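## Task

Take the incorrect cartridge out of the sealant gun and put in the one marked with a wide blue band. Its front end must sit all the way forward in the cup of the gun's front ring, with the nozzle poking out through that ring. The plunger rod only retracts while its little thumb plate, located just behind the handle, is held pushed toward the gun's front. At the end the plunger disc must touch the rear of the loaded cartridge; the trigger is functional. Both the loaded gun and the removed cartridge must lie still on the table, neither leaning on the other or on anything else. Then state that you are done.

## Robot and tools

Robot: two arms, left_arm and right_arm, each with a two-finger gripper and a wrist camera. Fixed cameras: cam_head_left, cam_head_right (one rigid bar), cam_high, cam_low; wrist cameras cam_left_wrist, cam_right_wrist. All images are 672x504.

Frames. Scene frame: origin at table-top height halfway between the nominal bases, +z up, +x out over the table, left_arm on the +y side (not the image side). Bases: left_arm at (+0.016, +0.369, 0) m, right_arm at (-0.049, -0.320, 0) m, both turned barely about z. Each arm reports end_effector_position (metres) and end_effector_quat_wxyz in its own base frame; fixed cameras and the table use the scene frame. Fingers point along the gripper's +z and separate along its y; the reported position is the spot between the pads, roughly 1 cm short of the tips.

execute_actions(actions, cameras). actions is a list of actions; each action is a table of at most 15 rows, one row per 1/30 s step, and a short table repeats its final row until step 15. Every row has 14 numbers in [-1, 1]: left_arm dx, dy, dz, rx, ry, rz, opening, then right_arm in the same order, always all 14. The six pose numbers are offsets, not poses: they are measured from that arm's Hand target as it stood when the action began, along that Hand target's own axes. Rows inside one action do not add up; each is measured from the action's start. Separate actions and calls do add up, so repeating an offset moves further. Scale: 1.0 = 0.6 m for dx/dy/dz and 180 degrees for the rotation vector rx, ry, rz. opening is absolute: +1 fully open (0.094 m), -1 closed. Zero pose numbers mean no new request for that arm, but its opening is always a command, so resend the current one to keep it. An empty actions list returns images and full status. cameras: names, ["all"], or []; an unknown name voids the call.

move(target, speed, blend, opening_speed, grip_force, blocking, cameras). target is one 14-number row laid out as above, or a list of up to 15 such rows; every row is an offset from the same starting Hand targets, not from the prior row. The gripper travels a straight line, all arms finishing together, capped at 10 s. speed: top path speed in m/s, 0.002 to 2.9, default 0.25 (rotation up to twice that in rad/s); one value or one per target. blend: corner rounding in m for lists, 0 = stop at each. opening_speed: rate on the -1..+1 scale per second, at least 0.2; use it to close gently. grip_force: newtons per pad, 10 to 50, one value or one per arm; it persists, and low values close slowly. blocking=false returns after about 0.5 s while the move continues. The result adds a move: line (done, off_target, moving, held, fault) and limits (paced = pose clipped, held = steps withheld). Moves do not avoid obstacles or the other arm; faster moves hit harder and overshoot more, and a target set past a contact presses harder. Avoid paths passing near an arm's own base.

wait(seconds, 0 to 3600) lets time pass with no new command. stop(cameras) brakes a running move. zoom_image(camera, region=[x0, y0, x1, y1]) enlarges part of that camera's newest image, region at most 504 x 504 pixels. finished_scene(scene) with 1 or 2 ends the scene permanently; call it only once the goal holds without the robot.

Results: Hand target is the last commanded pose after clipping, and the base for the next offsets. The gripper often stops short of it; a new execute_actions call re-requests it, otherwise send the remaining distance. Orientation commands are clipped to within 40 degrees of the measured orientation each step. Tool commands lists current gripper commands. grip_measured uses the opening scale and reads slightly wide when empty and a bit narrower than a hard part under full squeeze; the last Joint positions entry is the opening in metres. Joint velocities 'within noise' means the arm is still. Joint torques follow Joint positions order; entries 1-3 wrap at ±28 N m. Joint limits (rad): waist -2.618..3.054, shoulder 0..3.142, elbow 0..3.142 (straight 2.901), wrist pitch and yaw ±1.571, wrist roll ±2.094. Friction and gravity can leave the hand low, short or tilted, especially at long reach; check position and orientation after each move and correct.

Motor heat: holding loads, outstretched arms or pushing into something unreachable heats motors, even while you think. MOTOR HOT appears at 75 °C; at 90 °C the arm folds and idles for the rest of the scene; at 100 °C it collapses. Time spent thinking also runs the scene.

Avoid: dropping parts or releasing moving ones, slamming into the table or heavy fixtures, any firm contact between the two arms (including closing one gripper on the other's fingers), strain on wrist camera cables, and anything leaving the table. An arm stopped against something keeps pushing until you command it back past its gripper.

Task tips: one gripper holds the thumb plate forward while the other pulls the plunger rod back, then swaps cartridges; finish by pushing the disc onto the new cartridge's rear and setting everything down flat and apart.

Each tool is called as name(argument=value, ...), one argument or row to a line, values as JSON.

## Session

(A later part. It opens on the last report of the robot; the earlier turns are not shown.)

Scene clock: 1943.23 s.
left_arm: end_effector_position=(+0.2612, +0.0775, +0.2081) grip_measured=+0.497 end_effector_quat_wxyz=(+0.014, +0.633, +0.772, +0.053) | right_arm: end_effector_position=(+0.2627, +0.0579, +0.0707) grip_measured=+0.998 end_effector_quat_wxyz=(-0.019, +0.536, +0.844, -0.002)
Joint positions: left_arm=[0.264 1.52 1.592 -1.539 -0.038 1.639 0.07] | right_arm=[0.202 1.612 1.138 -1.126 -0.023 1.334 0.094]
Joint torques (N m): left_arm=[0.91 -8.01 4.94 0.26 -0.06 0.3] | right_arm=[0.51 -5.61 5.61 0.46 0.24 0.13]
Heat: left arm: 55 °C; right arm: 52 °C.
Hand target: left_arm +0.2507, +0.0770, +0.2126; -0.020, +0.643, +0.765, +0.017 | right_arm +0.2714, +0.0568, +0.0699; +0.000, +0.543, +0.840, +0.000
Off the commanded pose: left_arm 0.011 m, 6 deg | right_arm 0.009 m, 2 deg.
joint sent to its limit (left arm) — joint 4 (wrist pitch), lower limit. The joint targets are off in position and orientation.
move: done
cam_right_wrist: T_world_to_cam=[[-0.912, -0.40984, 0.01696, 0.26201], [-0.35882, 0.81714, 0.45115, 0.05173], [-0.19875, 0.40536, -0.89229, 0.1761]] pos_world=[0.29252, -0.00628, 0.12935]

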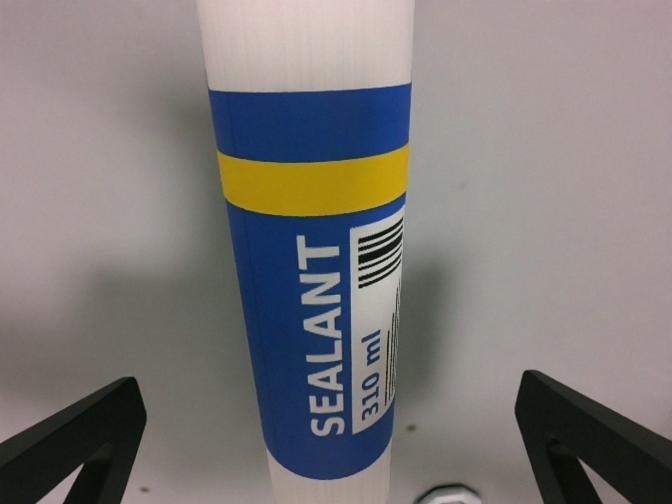

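move(
  target=[
    [0,0,0,0,0,0,0.5,0,0.003,0.068,0,0,0,1],
    [0,0,0,0,0,0,0.5,0,0.003,0.068,0,0,0,-0.1],
  ],
  speed=0.1,
  opening_speed=0.6,
  cameras=["cam_right_wrist"],
)

Scene clock: 1952.63 s.
left_arm: end_effector_position=(+0.2612, +0.0775, +0.2081) grip_measured=+0.497 end_effector_quat_wxyz=(+0.014, +0.633, +0.772, +0.053) | right_arm: end_effector_position=(+0.2640, +0.0582, +0.0297) grip_measured=+0.043 end_effector_quat_wxyz=(-0.019, +0.537, +0.843, -0.003)
Joint positions: left_arm=[0.264 1.52 1.592 -1.539 -0.038 1.639 0.07] | right_arm=[0.202 1.669 1.027 -0.96 -0.023 1.336 0.049]
Joint torques (N m): left_arm=[0.92 -8.16 4.86 0.26 -0.11 0.28] | right_arm=[0.5 -5.83 5.48 0.48 0.24 0.13]
Heat: left arm: 54 °C; right arm: 52 °C.
Hand target: left_arm +0.2507, +0.0770, +0.2126; -0.020, +0.643, +0.765, +0.017 | right_arm +0.2730, +0.0576, +0.0291; +0.000, +0.543, +0.840, +0.000
Off the commanded pose: left_arm 0.011 m, 6 deg | right_arm 0.009 m, 2 deg.
joint sent to its limit (left arm) — joint 4 (wrist pitch), lower limit. The joint targets are off in position and orientation.
move: done
cam_right_wrist: T_world_to_cam=[[-0.91261, -0.40841, 0.01855, 0.26415], [-0.35683, 0.81786, 0.45142, 0.06988], [-0.19954, 0.40535, -0.89212, 0.13989]] pos_world=[0.29391, -0.00598, 0.08835]

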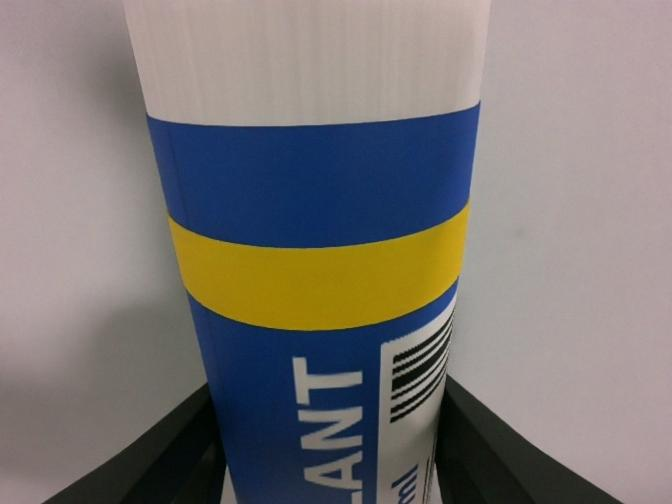

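move(
  target=[
    [0,0,0,0,0,0,0.5,0,0,-0.2,0,0,0,-0.1],
    [0,0,0,0,0,0,0.5,0.674,0.005,-0.18,0,0,-0.757,-0.1],
  ],
  speed=0.15,
  blend=[0.02,0],
  cameras=["cam_right_wrist","cam_head_left","cam_high"],
)

Scene clock: 1979.93 s.
left_arm: end_effector_position=(+0.2612, +0.0775, +0.2081) grip_measured=+0.497 end_effector_quat_wxyz=(+0.014, +0.633, +0.772, +0.053) | right_arm: end_effector_position=(+0.1052, +0.4207, +0.1149) grip_measured=+0.042 end_effector_quat_wxyz=(-0.012, -0.571, +0.821, +0.001)
Joint positions: left_arm=[0.264 1.52 1.592 -1.539 -0.038 1.639 0.07] | right_arm=[1.319 2.272 2.222 -1.538 -0.017 0.104 0.049]
Joint torques (N m): left_arm=[0.94 -8.03 4.85 0.26 -0.08 0.29] | right_arm=[0.21 -13.61 10.96 0.04 0.16 -0.13]
Heat: left arm: 52 °C; right arm: 52 °C.
Hand target: left_arm +0.2507, +0.0770, +0.2126; -0.020, +0.643, +0.765, +0.017 | right_arm +0.1096, +0.4274, +0.1374; +0.000, -0.577, +0.817, +0.000
Off the commanded pose: left_arm 0.011 m, 6 deg | right_arm 0.024 m, 2 deg.
joint sent to its limit (left arm) — joint 4 (wrist pitch), lower limit. The joint targets are off in position and orientation.
joint sent to its limit (right arm) — joint 4 (wrist pitch), lower limit. The joint targets are off in position, not in orientation.
move: off_target (right_arm)
cam_right_wrist: T_world_to_cam=[[0.93121, -0.36384, -0.02152, 0.05754], [-0.31743, -0.83861, 0.4427, 0.3721], [-0.17911, -0.40541, -0.89641, 0.37676]] pos_world=[0.13201, 0.48572, 0.17424]
Images, in order (width x height): cam_head_left 672x504, cam_high 672x504, cam_right_wrist 672x504.

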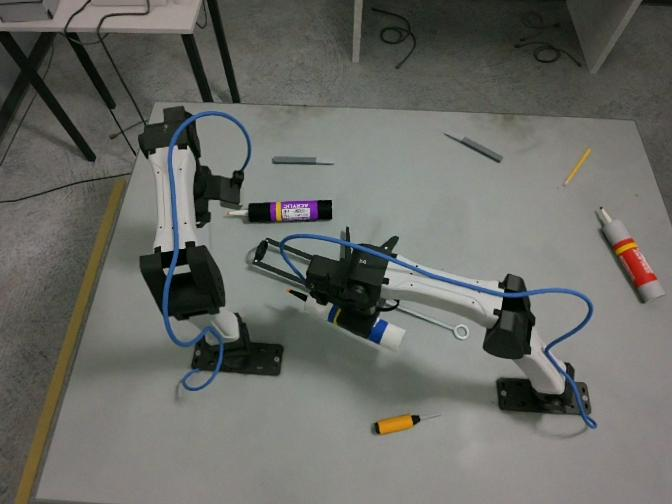

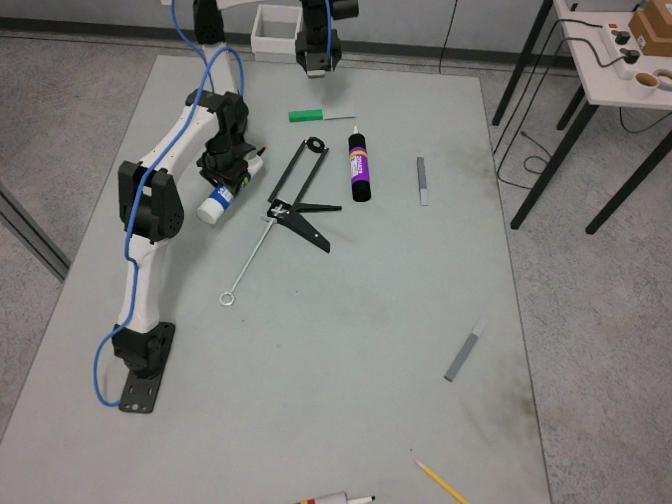

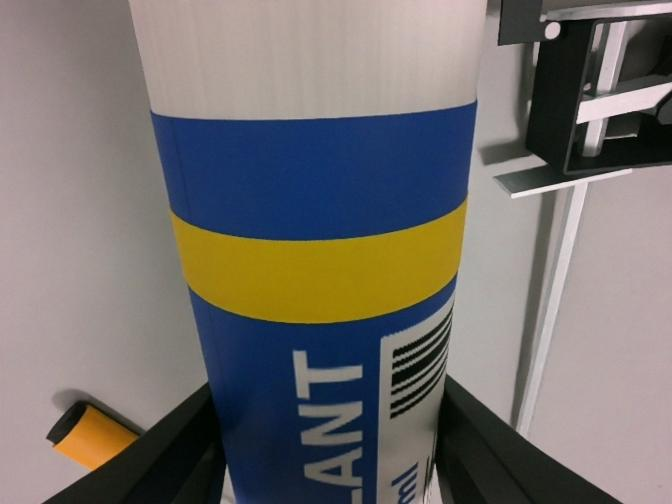

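move(
  target=[
    [0,0,0,0,0,0,0.5,0,-0.025,0.1,0,0,0,-0.1],
  ],
  speed=0.12,
  cameras=["cam_right_wrist"],
)

Scene clock: 1991.93 s.
left_arm: end_effector_position=(+0.2612, +0.0775, +0.2081) grip_measured=+0.497 end_effector_quat_wxyz=(+0.014, +0.633, +0.772, +0.053) | right_arm: end_effector_position=(+0.1145, +0.4130, +0.0633) grip_measured=+0.042 end_effector_quat_wxyz=(-0.029, -0.577, +0.816, -0.017)
Joint positions: left_arm=[0.264 1.52 1.592 -1.539 -0.038 1.639 0.07] | right_arm=[1.296 2.284 2.035 -1.388 -0.011 0.064 0.049]
Joint torques (N m): left_arm=[0.79 -8.21 5.03 0.27 -0.09 0.33] | right_arm=[-1.01 -14.69 7.27 0.37 0.1 -0.16]
Heat: left arm: 51 °C; right arm: 53 °C.
Hand target: left_arm +0.2507, +0.0770, +0.2126; -0.020, +0.643, +0.765, +0.017 | right_arm +0.1237, +0.4225, +0.0774; +0.000, -0.577, +0.817, +0.000
Off the commanded pose: left_arm 0.011 m, 6 deg | right_arm 0.019 m, 4 deg.
joint sent to its limit (left arm) — joint 4 (wrist pitch), lower limit. The joint targets are off in position and orientation.
move: off_target (right_arm)
cam_right_wrist: T_world_to_cam=[[0.93715, -0.34872, -0.01218, 0.03745], [-0.2994, -0.82156, 0.48518, 0.37957], [-0.17919, -0.45104, -0.87433, 0.3464]] pos_world=[0.14062, 0.48114, 0.11916]

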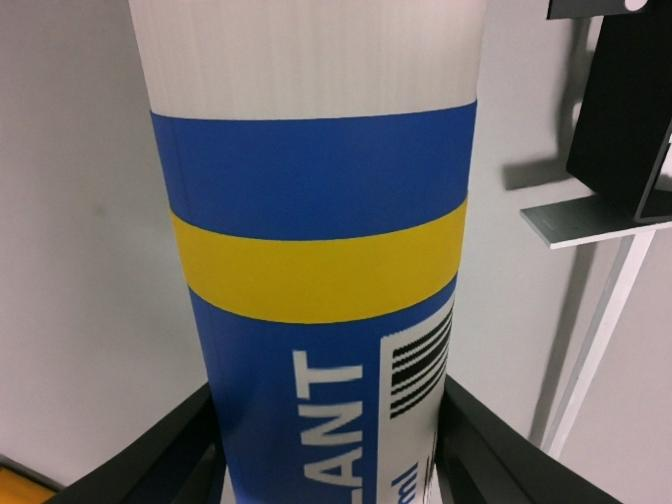

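move(
  target=[
    [0,0,0,0,0,0,0.5,0,0.053,-0.01,0,0,0,-0.1],
    [0,0,0,0,0,0,0.5,0,0.053,0.06,0,0,0,-0.1],
  ],
  speed=0.12,
  cameras=["cam_right_wrist"],
)

Scene clock: 1999.77 s.
left_arm: end_effector_position=(+0.2612, +0.0775, +0.2081) grip_measured=+0.497 end_effector_quat_wxyz=(+0.014, +0.633, +0.772, +0.053) | right_arm: end_effector_position=(+0.0881, +0.4244, +0.0309) grip_measured=+0.042 end_effector_quat_wxyz=(-0.019, -0.584, +0.812, -0.016)
Joint positions: left_arm=[0.264 1.52 1.592 -1.539 -0.038 1.639 0.07] | right_arm=[1.365 2.298 1.931 -1.253 -0.003 0.118 0.049]
Joint torques (N m): left_arm=[1.09 -8.23 4.83 0.25 -0.09 0.28] | right_arm=[-0.43 -13.78 6.6 0.38 0.11 0.1]
Heat: left arm: 51 °C; right arm: 52 °C.
Hand target: left_arm +0.2507, +0.0770, +0.2126; -0.020, +0.643, +0.765, +0.017 | right_arm +0.0938, +0.4331, +0.0414; +0.000, -0.577, +0.817, +0.000
Off the commanded pose: left_arm 0.011 m, 6 deg | right_arm 0.015 m, 3 deg.
joint sent to its limit (left arm) — joint 4 (wrist pitch), lower limit. The joint targets are off in position and orientation.
move: off_target (right_arm)
cam_right_wrist: T_world_to_cam=[[0.9427, -0.33362, -0.00324, 0.05861], [-0.29309, -0.83273, 0.46975, 0.40136], [-0.15942, -0.44188, -0.88279, 0.31317]] pos_world=[0.11231, 0.49216, 0.08811]

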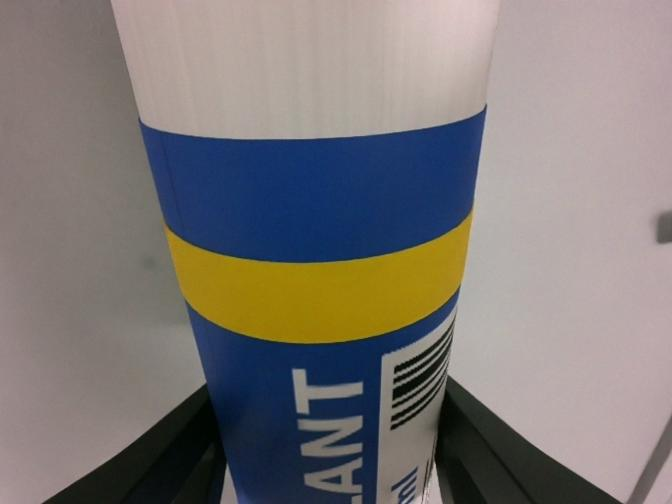

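move(
  target=[
    [0,0,0,0,0,0,0.5,0,0,0.005,0,0,0,-0.1],
    [0,0,0,0,0,0,0.5,0,0,0.0,0,0,0,0.6],
    [0,0,0,0,0,0,0.5,0,0,-0.2,0,0,0,0.6],
  ],
  speed=0.1,
  cameras=["cam_right_wrist","cam_head_left"],
)

Scene clock: 2010.03 s.
left_arm: end_effector_position=(+0.2612, +0.0775, +0.2081) grip_measured=+0.497 end_effector_quat_wxyz=(+0.014, +0.633, +0.772, +0.053) | right_arm: end_effector_position=(+0.0886, +0.4337, +0.1348) grip_measured=+0.598 end_effector_quat_wxyz=(+0.015, -0.586, +0.810, +0.021)
Joint positions: left_arm=[0.264 1.52 1.592 -1.539 -0.038 1.639 0.07] | right_arm=[1.365 2.252 2.268 -1.537 -0.011 0.112 0.075]
Joint torques (N m): left_arm=[0.88 -8.17 4.97 0.27 -0.1 0.32] | right_arm=[-0.73 -16.1 8.7 0.18 0.13 0.08]
Heat: left arm: 50 °C; right arm: 52 °C.
Hand target: left_arm +0.2507, +0.0770, +0.2126; -0.020, +0.643, +0.765, +0.017 | right_arm +0.0937, +0.4330, +0.1614; +0.000, -0.577, +0.817, +0.000
Off the commanded pose: left_arm 0.011 m, 6 deg | right_arm 0.027 m, 3 deg.
joint sent to its limit (left arm) — joint 4 (wrist pitch), lower limit. The joint targets are off in position and orientation.
joint sent to its limit (right arm) — joint 4 (wrist pitch), lower limit. The joint targets are off in position and orientation.
move: off_target (right_arm); target 2's new opening was sent with right_arm's hand 0.015 m and 3 deg from that target
cam_right_wrist: T_world_to_cam=[[0.94488, -0.32654, -0.02387, 0.0611], [-0.29337, -0.87676, 0.38107, 0.39165], [-0.14536, -0.35307, -0.92424, 0.37488]] pos_world=[0.11166, 0.49569, 0.19868]
Images, in order (width x height): cam_head_left 672x504, cam_right_wrist 672x504.

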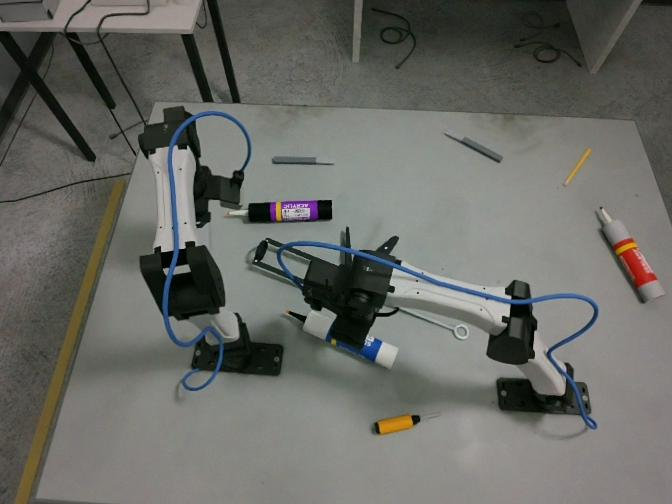

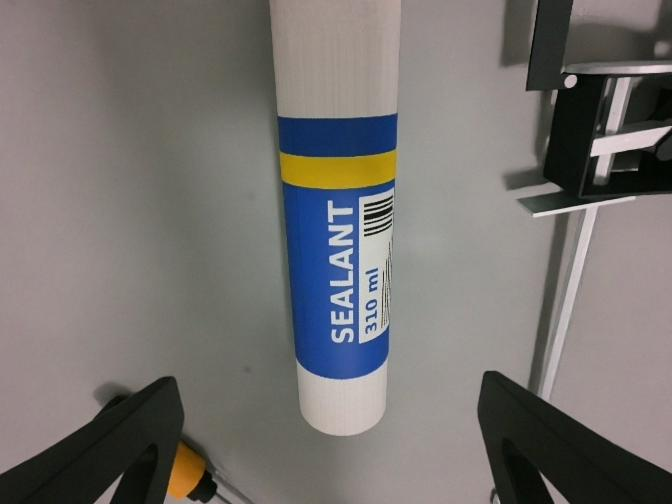

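move(
  target=[0,0,0,0,0,0,0.5,0.542,-0.38,-0.067,0,0,0,0.6],
)

move(
  target=[
    [-0.364,-0.116,0.002,0,0,0,1,0,0,0,0,0,0,0.6],
    [-0.502,-0.435,0.078,-0.004,-0.0164,0.161,1,0,0,0,0,0,0,0.6],
  ],
  blend=[0.05,0],
  cameras=["cam_left_wrist","cam_head_left"],
)

Scene clock: 2036.67 s.
left_arm: end_effector_position=(+0.2612, +0.0775, +0.2081) grip_measured=+0.497 end_effector_quat_wxyz=(+0.014, +0.633, +0.772, +0.053) | right_arm: end_effector_position=(+0.2050, +0.0515, +0.1967) grip_measured=+0.598 end_effector_quat_wxyz=(+0.047, -0.571, +0.820, -0.020)
Joint positions: left_arm=[0.264 1.52 1.592 -1.539 -0.038 1.639 0.07] | right_arm=[0.25 1.286 1.354 -1.537 0.005 -0.967 0.075]
Joint torques (N m): left_arm=[1.07 -8.05 4.97 0.23 -0.1 0.28] | right_arm=[-0.99 -4.33 6.22 0.28 -0.01 -0.17]
Heat: left arm: 50 °C; right arm: 51 °C.
Hand target: left_arm +0.2507, +0.0770, +0.2126; -0.020, +0.643, +0.765, +0.017 | right_arm +0.2003, +0.0503, +0.2013; +0.000, -0.577, +0.817, +0.000
Off the commanded pose: left_arm 0.011 m, 6 deg | right_arm 0.007 m, 6 deg.
joint sent to its limit (left arm) — joint 4 (wrist pitch), lower limit. The joint targets are off in position and orientation.
joint sent to its limit (right arm) — joint 4 (wrist pitch), lower limit. The joint targets are off in position and orientation.
move: off_target (right_arm)

Scene clock: 2039.57 s.
left_arm: end_effector_position=(+0.0455, -0.2554, +0.1558) grip_measured=+0.997 end_effector_quat_wxyz=(-0.001, +0.822, +0.570, +0.004) | right_arm: end_effector_position=(+0.2050, +0.0515, +0.1967) grip_measured=+0.598 end_effector_quat_wxyz=(+0.047, -0.571, +0.820, -0.020)
Joint positions: left_arm=[-1.399 1.533 1.398 -1.441 -0.006 0.53 0.094] | right_arm=[0.25 1.286 1.354 -1.537 0.005 -0.967 0.075]
Joint torques (N m): left_arm=[0.1 -4.83 5.44 0.58 0.15 -0.16] | right_arm=[-1.18 -4.27 6.17 0.26 -0.03 -0.12]
Heat: left arm: 50 °C; right arm: 51 °C.
Hand target: left_arm +0.0450, -0.2619, +0.1504; +0.000, +0.814, +0.580, +0.000 | right_arm +0.2003, +0.0503, +0.2013; +0.000, -0.577, +0.817, +0.000
Off the commanded pose: left_arm 0.008 m, 2 deg | right_arm 0.007 m, 6 deg.
joint sent to its limit (right arm) — joint 4 (wrist pitch), lower limit. The joint targets are off in position and orientation.
move: done
cam_left_wrist: T_world_to_cam=[[-0.92593, 0.37764, 0.00575, 0.13793], [0.34184, 0.83148, 0.43794, 0.16778], [0.1606, 0.40747, -0.89899, 0.32797]] pos_world=[0.01769, -0.32522, 0.22057]
Images, in order (width x height): cam_head_left 672x504, cam_left_wrist 672x504.

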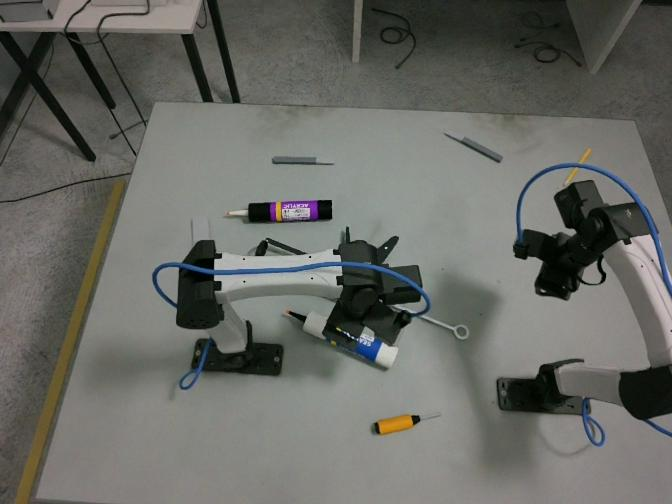

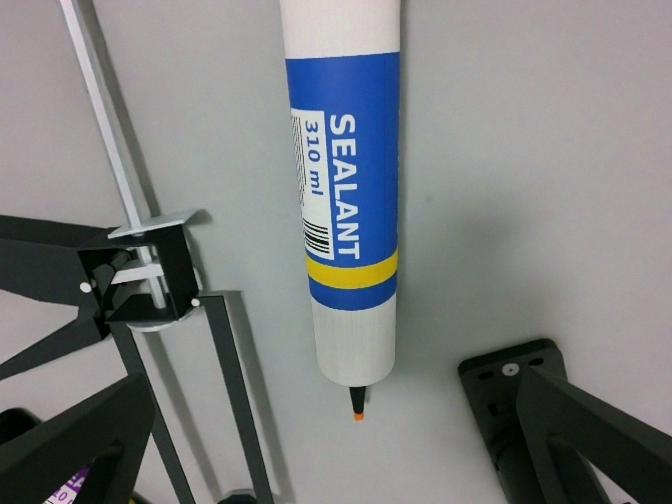

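move(
  target=[0.0085,-0.008,0.15,0,0,0,1,0,0,0,0,0,0,0.6],
  speed=0.15,
  cameras=["cam_left_wrist"],
)

Scene clock: 2057.50 s.
left_arm: end_effector_position=(+0.0432, -0.2517, +0.0668) grip_measured=+0.997 end_effector_quat_wxyz=(+0.000, +0.821, +0.571, +0.003) | right_arm: end_effector_position=(+0.2050, +0.0515, +0.1967) grip_measured=+0.598 end_effector_quat_wxyz=(+0.047, -0.571, +0.820, -0.020)
Joint positions: left_arm=[-1.405 1.539 1.048 -1.082 -0.006 0.522 0.094] | right_arm=[0.25 1.286 1.354 -1.537 0.005 -0.967 0.075]
Joint torques (N m): left_arm=[-0.02 -4.68 5.11 0.61 0.12 -0.18] | right_arm=[-1.17 -4.25 6.2 0.29 -0.01 -0.2]
Heat: left arm: 47 °C; right arm: 50 °C.
Hand target: left_arm +0.0421, -0.2556, +0.0603; +0.000, +0.814, +0.580, +0.000 | right_arm +0.2003, +0.0503, +0.2013; +0.000, -0.577, +0.817, +0.000
Off the commanded pose: left_arm 0.008 m, 1 deg | right_arm 0.007 m, 6 deg.
joint sent to its limit (right arm) — joint 4 (wrist pitch), lower limit. The joint targets are off in position and orientation.
move: done
cam_left_wrist: T_world_to_cam=[[-0.92651, 0.37624, 0.00407, 0.13472], [0.34032, 0.83334, 0.43558, 0.20515], [0.16049, 0.40495, -0.90014, 0.24616]] pos_world=[0.01549, -0.32133, 0.13168]

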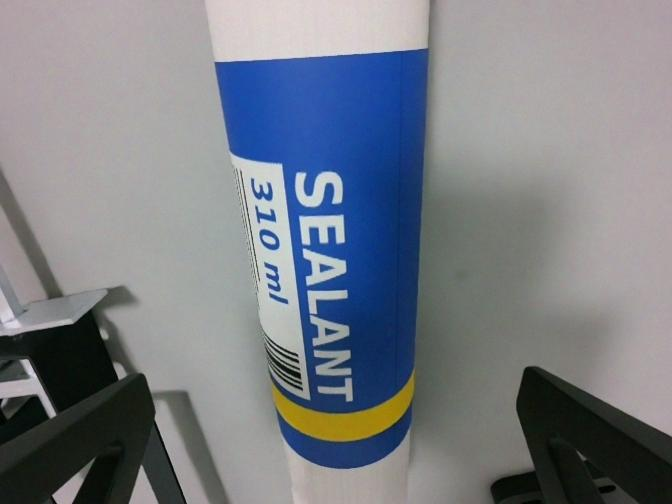

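move(
  target=[
    [0,-0.005,0,0,0,0,0.45,0,0,0,0,0,0,0.6],
    [0,-0.005,0.058,0,0,0,0.45,0,0,0,0,0,0,0.6],
  ],
  speed=0.12,
  cameras=["cam_left_wrist"],
)

Scene clock: 2069.53 s.
left_arm: end_effector_position=(+0.0406, -0.2507, +0.0314) grip_measured=+0.453 end_effector_quat_wxyz=(-0.001, +0.821, +0.571, +0.005) | right_arm: end_effector_position=(+0.2050, +0.0515, +0.1967) grip_measured=+0.598 end_effector_quat_wxyz=(+0.047, -0.571, +0.820, -0.020)
Joint positions: left_arm=[-1.416 1.582 0.942 -0.936 -0.008 0.511 0.068] | right_arm=[0.25 1.286 1.354 -1.537 0.005 -0.967 0.075]
Joint torques (N m): left_arm=[-0.09 -4.85 4.96 0.6 0.14 -0.18] | right_arm=[-1.06 -4.18 6.23 0.26 -0.02 -0.19]
Heat: left arm: 46 °C; right arm: 50 °C.
Hand target: left_arm +0.0393, -0.2547, +0.0255; +0.000, +0.814, +0.580, +0.000 | right_arm +0.2003, +0.0503, +0.2013; +0.000, -0.577, +0.817, +0.000
Off the commanded pose: left_arm 0.007 m, 1 deg | right_arm 0.007 m, 6 deg.
joint sent to its limit (right arm) — joint 4 (wrist pitch), lower limit. The joint targets are off in position and orientation.
move: done
cam_left_wrist: T_world_to_cam=[[-0.92654, 0.37617, 0.00433, 0.13201], [0.33982, 0.83195, 0.43861, 0.22018], [0.16139, 0.40786, -0.89867, 0.215]] pos_world=[0.01279, -0.32053, 0.09607]

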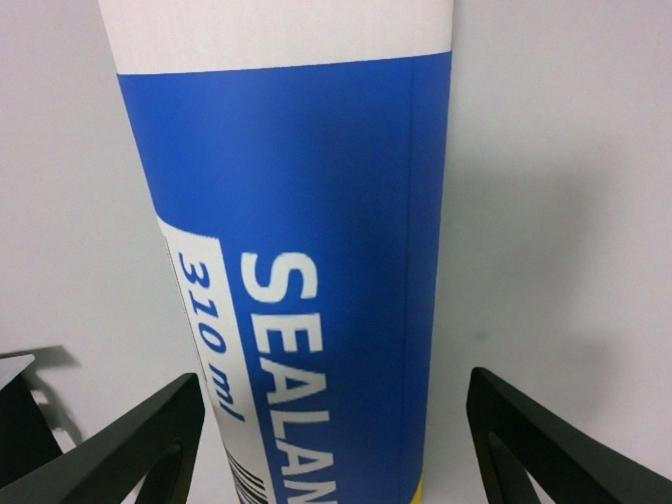

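move(
  target=[
    [0,0.009,-0.012,0,0,0,0.45,0,0,0,0,0,0,0.6],
    [0,0.009,-0.012,0,0,0,-0.1,0,0,0,0,0,0,0.6],
  ],
  speed=0.08,
  opening_speed=0.5,
  cameras=["cam_left_wrist"],
)

Scene clock: 2084.80 s.
left_arm: end_effector_position=(+0.0429, -0.2503, +0.0314) grip_measured=+0.028 end_effector_quat_wxyz=(+0.000, +0.819, +0.574, +0.007) | right_arm: end_effector_position=(+0.2050, +0.0515, +0.1967) grip_measured=+0.598 end_effector_quat_wxyz=(+0.047, -0.571, +0.820, -0.020)
Joint positions: left_arm=[-1.41 1.582 0.942 -0.936 -0.012 0.51 0.048] | right_arm=[0.25 1.286 1.354 -1.537 0.005 -0.967 0.075]
Joint torques (N m): left_arm=[1.11 -5.07 7.41 0.35 0.16 0] | right_arm=[-1.26 -4.3 6.22 0.26 0 -0.2]
Heat: left arm: 45 °C; right arm: 50 °C.
Hand target: left_arm +0.0444, -0.2564, +0.0327; +0.000, +0.814, +0.580, +0.000 | right_arm +0.2003, +0.0503, +0.2013; +0.000, -0.577, +0.817, +0.000
Off the commanded pose: left_arm 0.006 m, 1 deg | right_arm 0.007 m, 6 deg.
joint sent to its limit (right arm) — joint 4 (wrist pitch), lower limit. The joint targets are off in position and orientation.
move: done
cam_left_wrist: T_world_to_cam=[[-0.92939, 0.36911, 0.00036, 0.13247], [0.33148, 0.83421, 0.4407, 0.21999], [0.16237, 0.4097, -0.89765, 0.21485]] pos_world=[0.01531, -0.32043, 0.09587]

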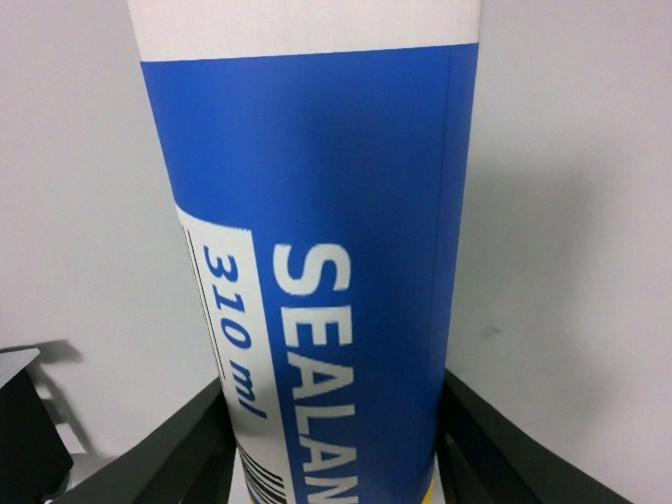

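move(
  target=[
    [0,0,-0.2,0,0,0,-0.1,0,0,0,0,0,0,0.6],
    [0.076,0.198,-0.18,0.012,-0.1045,0.001,-0.1,0,0,0,0,0,0,0.6],
  ],
  speed=0.12,
  blend=[0.02,0],
  cameras=["cam_left_wrist","cam_low","cam_high"],
)

zoom_image(
  camera="cam_low",
  region=[310, 200, 490, 340],
)

zoom_image(
  camera="cam_high",
  region=[220, 100, 400, 280],
)

Scene clock: 2158.27 s.
left_arm: end_effector_position=(+0.1625, -0.2338, +0.1269) grip_measured=+0.027 end_effector_quat_wxyz=(+0.038, +0.799, +0.586, -0.126) | right_arm: end_effector_position=(+0.2050, +0.0515, +0.1967) grip_measured=+0.598 end_effector_quat_wxyz=(+0.047, -0.571, +0.820, -0.020)
Joint positions: left_arm=[-0.805 1.566 1.292 -1.254 0.261 1.065 0.048] | right_arm=[0.25 1.286 1.354 -1.537 0.005 -0.967 0.075]
Joint torques (N m): left_arm=[0.8 -6.48 9.83 0.74 0.65 0.32] | right_arm=[-1.16 -4.14 6.16 0.28 -0.05 -0.21]
Heat: left arm: 44 °C; right arm: 49 °C.
Hand target: left_arm +0.1716, -0.2520, +0.1407; +0.080, +0.804, +0.571, -0.144 | right_arm +0.2003, +0.0503, +0.2013; +0.000, -0.577, +0.817, +0.000
Off the commanded pose: left_arm 0.025 m, 6 deg | right_arm 0.007 m, 6 deg.
joint sent to its limit (right arm) — joint 4 (wrist pitch), lower limit. The joint targets are off in position and orientation.
move: off_target (left_arm)
cam_left_wrist: T_world_to_cam=[[-0.93679, 0.33852, 0.08848, 0.22037], [0.34951, 0.91711, 0.19173, 0.17241], [-0.01624, 0.21053, -0.97745, 0.26702]] pos_world=[0.15052, -0.28893, 0.20844]
Images, in order (width x height): cam_high 672x504, cam_low 672x504, cam_left_wrist 672x504.

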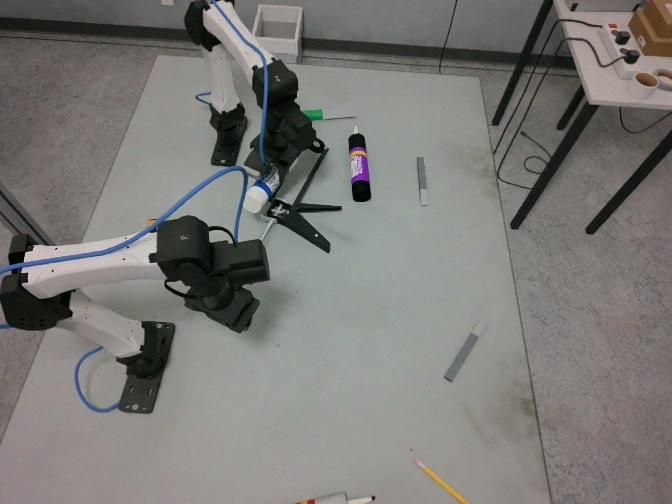

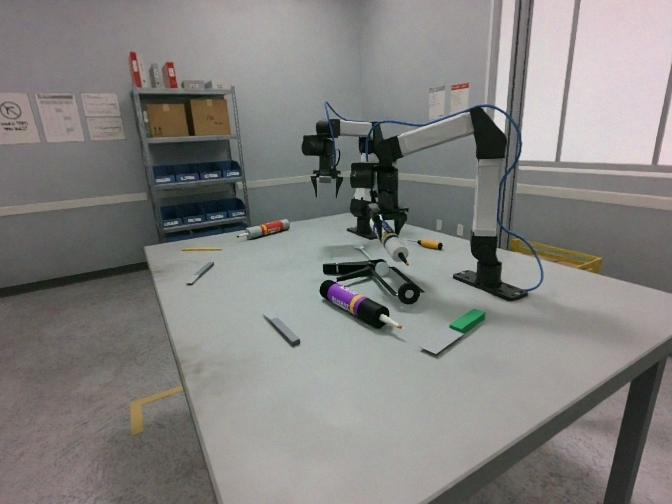

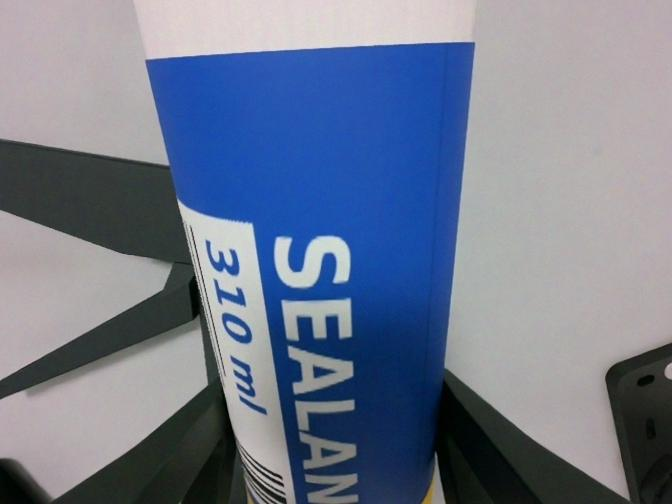

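Scaled by 2.800 from the camera's image (finer frame: 960x720).

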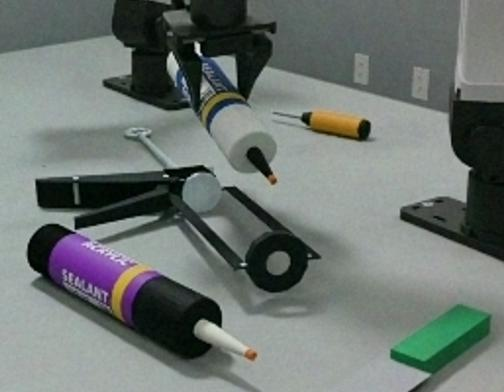

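Scaled by 2.800 from the camera's image (finer frame: 960x720).

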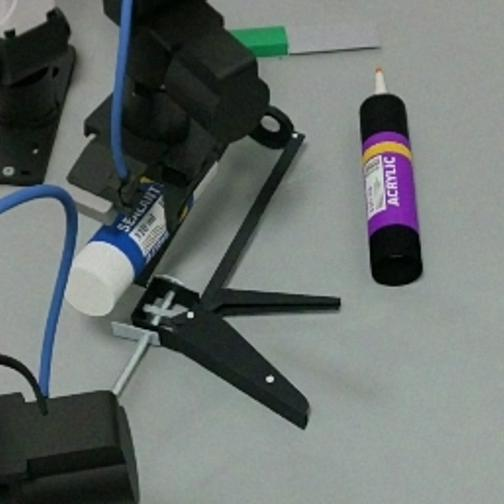

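move(
  target=[0.034,0.009,0.063,0,0,0,-0.1,0,0,0,0,0,0,0.6],
  speed=0.08,
  cameras=["cam_left_wrist","cam_low","cam_high"],
)

zoom_image(
  camera="cam_low",
  region=[330, 200, 470, 320],
)

zoom_image(
  camera="cam_high",
  region=[230, 110, 350, 240],
)

Scene clock: 2190.40 s.
left_arm: end_effector_position=(+0.1725, -0.2337, +0.0929) grip_measured=+0.027 end_effector_quat_wxyz=(+0.049, +0.801, +0.584, -0.124) | right_arm: end_effector_position=(+0.2050, +0.0515, +0.1967) grip_measured=+0.598 end_effector_quat_wxyz=(+0.047, -0.571, +0.820, -0.020)
Joint positions: left_arm=[-0.779 1.586 1.175 -1.101 0.262 1.094 0.048] | right_arm=[0.25 1.286 1.354 -1.537 0.005 -0.967 0.075]
Joint torques (N m): left_arm=[0.99 -6.79 6.71 0.79 0.64 0.32] | right_arm=[-0.91 -4.19 6.22 0.3 -0.04 -0.15]
Heat: left arm: 45 °C; right arm: 48 °C.
Hand target: left_arm +0.1776, -0.2467, +0.0982; +0.080, +0.804, +0.571, -0.144 | right_arm +0.2003, +0.0503, +0.2013; +0.000, -0.577, +0.817, +0.000
Off the commanded pose: left_arm 0.015 m, 4 deg | right_arm 0.007 m, 6 deg.
joint sent to its limit (right arm) — joint 4 (wrist pitch), lower limit. The joint targets are off in position and orientation.
move: off_target (left_arm)
cam_left_wrist: T_world_to_cam=[[-0.9374, 0.34185, 0.06648, 0.23568], [0.34825, 0.91963, 0.18165, 0.17714], [0.00096, 0.19343, -0.98111, 0.22729]] pos_world=[0.15902, -0.28743, 0.17515]
Images, in order (width x height): cam_high 672x504, cam_low 672x504, cam_left_wrist 672x504.

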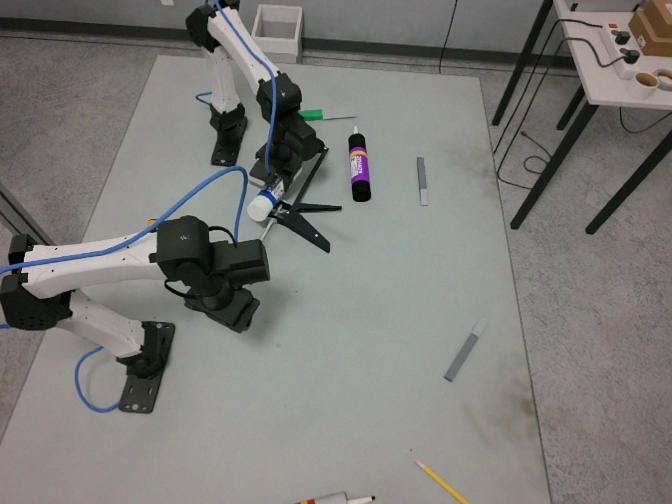

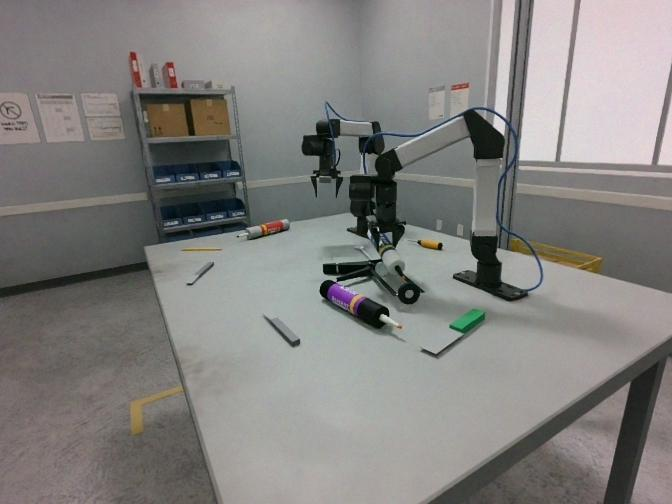

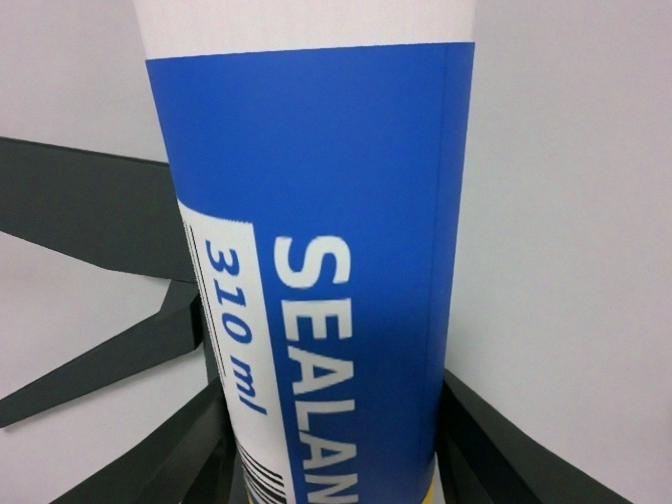

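Scaled by 3.600 from the camera's image (finer frame: 960x720).

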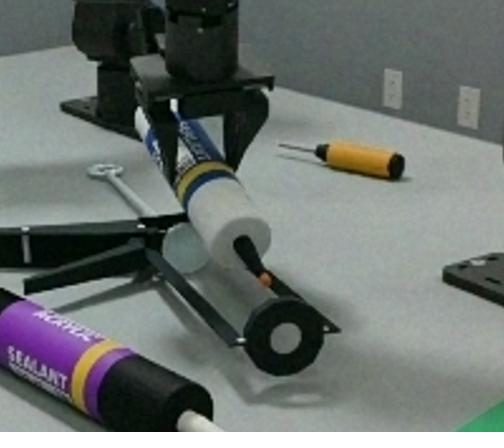

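Scaled by 3.877 from the camera's image (finer frame: 960x720).

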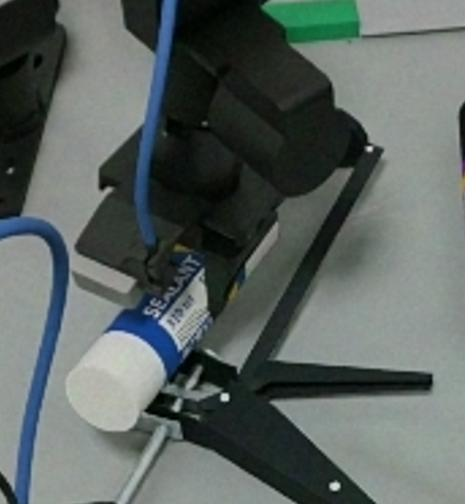

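move(
  target=[-0.003,0.009,-0.0065,0,-0.042,0,-0.1,0,0,0,0,0,0,0.6],
  speed=0.08,
  cameras=["cam_left_wrist","cam_low","cam_high"],
)

zoom_image(
  camera="cam_low",
  region=[330, 200, 470, 320],
)

Scene clock: 2213.77 s.
left_arm: end_effector_position=(+0.1778, -0.2354, +0.0911) grip_measured=+0.027 end_effector_quat_wxyz=(+0.076, +0.790, +0.582, -0.176) | right_arm: end_effector_position=(+0.2050, +0.0515, +0.1967) grip_measured=+0.598 end_effector_quat_wxyz=(+0.047, -0.571, +0.820, -0.020)
Joint positions: left_arm=[-0.704 1.586 1.141 -1.054 0.379 1.154 0.048] | right_arm=[0.25 1.286 1.354 -1.537 0.005 -0.967 0.075]
Joint torques (N m): left_arm=[1.11 -8.09 6.69 0.84 0.84 0.35] | right_arm=[-1.2 -4.37 6.2 0.28 -0.02 -0.15]
Heat: left arm: 45 °C; right arm: 48 °C.
Hand target: left_arm +0.1827, -0.2489, +0.1022; +0.117, +0.793, +0.565, -0.197 | right_arm +0.2003, +0.0503, +0.2013; +0.000, -0.577, +0.817, +0.000
Off the commanded pose: left_arm 0.018 m, 6 deg | right_arm 0.007 m, 6 deg.
joint sent to its limit (right arm) — joint 4 (wrist pitch), lower limit. The joint targets are off in position and orientation.
move: off_target (left_arm)
cam_left_wrist: T_world_to_cam=[[-0.93715, 0.33943, 0.08092, 0.23936], [0.34487, 0.93629, 0.06659, 0.19215], [-0.05316, 0.09031, -0.99449, 0.21239]] pos_world=[0.16934, -0.28034, 0.17906]
Images, in order (width x height): cam_high 672x504, cam_low 672x504, cam_left_wrist 672x504.

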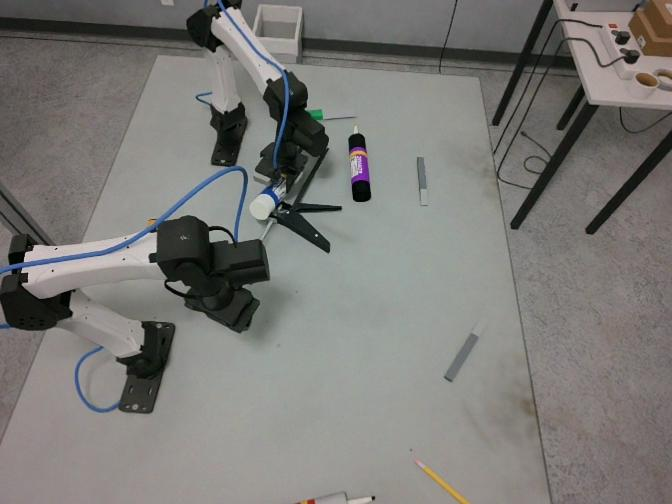

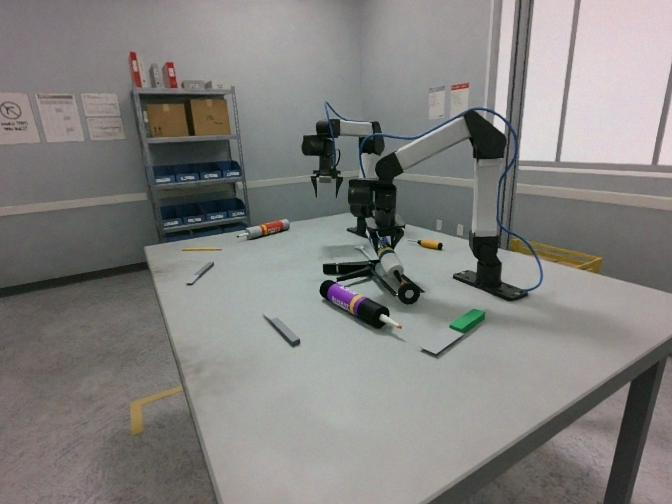

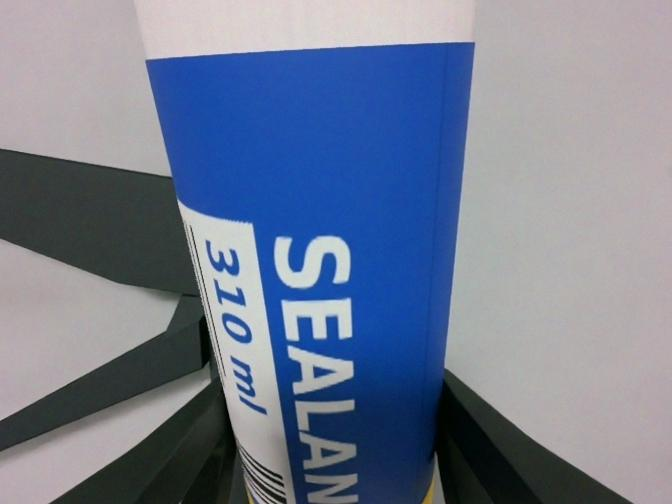

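Scaled by 3.600 from the camera's image (finer frame: 960x720).

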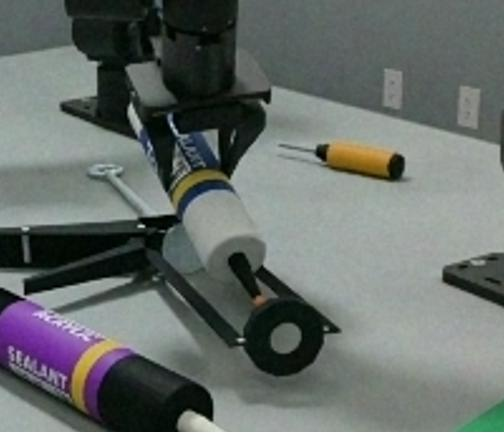

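move(
  target=[0.05,0,-0.004,0,0,0,-0.1,0,0,0,0,0,0,0.6],
  speed=0.06,
  cameras=["cam_low","cam_high"],
)

zoom_image(
  camera="cam_low",
  region=[330, 200, 470, 320],
)

Scene clock: 2236.80 s.
left_arm: end_effector_position=(+0.1916, -0.2096, +0.0775) grip_measured=+0.027 end_effector_quat_wxyz=(+0.079, +0.789, +0.584, -0.175) | right_arm: end_effector_position=(+0.2050, +0.0515, +0.1967) grip_measured=+0.598 end_effector_quat_wxyz=(+0.047, -0.571, +0.820, -0.020)
Joint positions: left_arm=[-0.598 1.586 1.086 -1.035 0.385 1.261 0.048] | right_arm=[0.25 1.286 1.354 -1.537 0.005 -0.967 0.075]
Joint torques (N m): left_arm=[0.99 -9.02 6.38 0.55 0.85 0.32] | right_arm=[-1.21 -4.3 6.23 0.32 -0.06 -0.16]
Heat: left arm: 47 °C; right arm: 48 °C.
Hand target: left_arm +0.1917, -0.2225, +0.0910; +0.117, +0.793, +0.565, -0.197 | right_arm +0.2003, +0.0503, +0.2013; +0.000, -0.577, +0.817, +0.000
Off the commanded pose: left_arm 0.019 m, 6 deg | right_arm 0.007 m, 6 deg.
joint sent to its limit (right arm) — joint 4 (wrist pitch), lower limit. The joint targets are off in position and orientation.
move: off_target (left_arm)
Images, in order (width x height): cam_high 672x504, cam_low 672x504.

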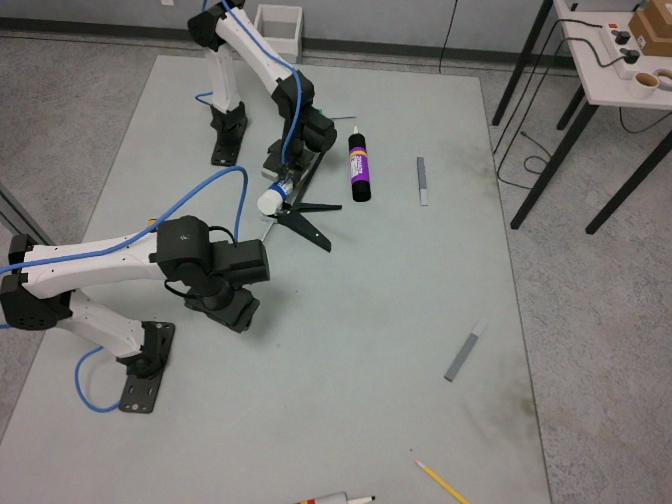

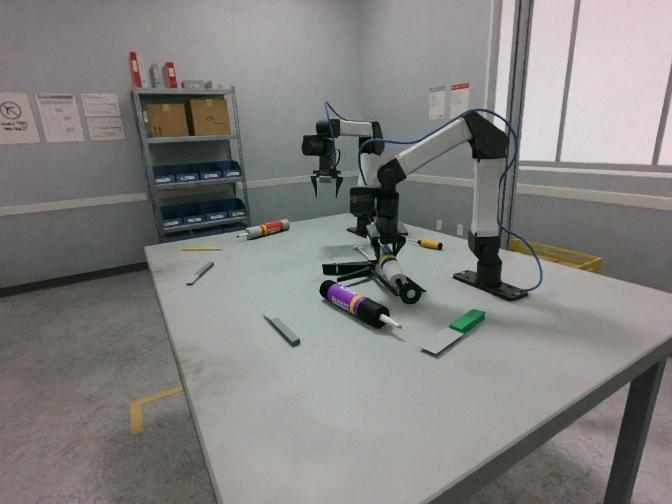

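Scaled by 3.600 from the camera's image (finer frame: 960x720).

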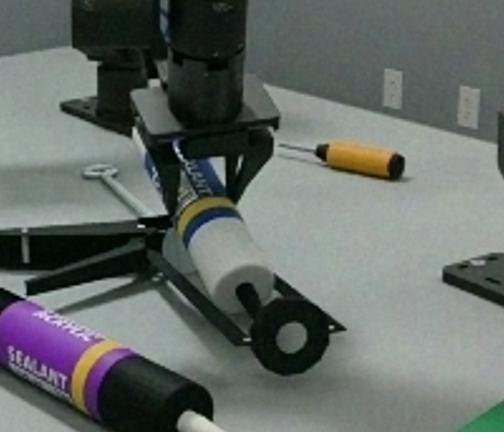

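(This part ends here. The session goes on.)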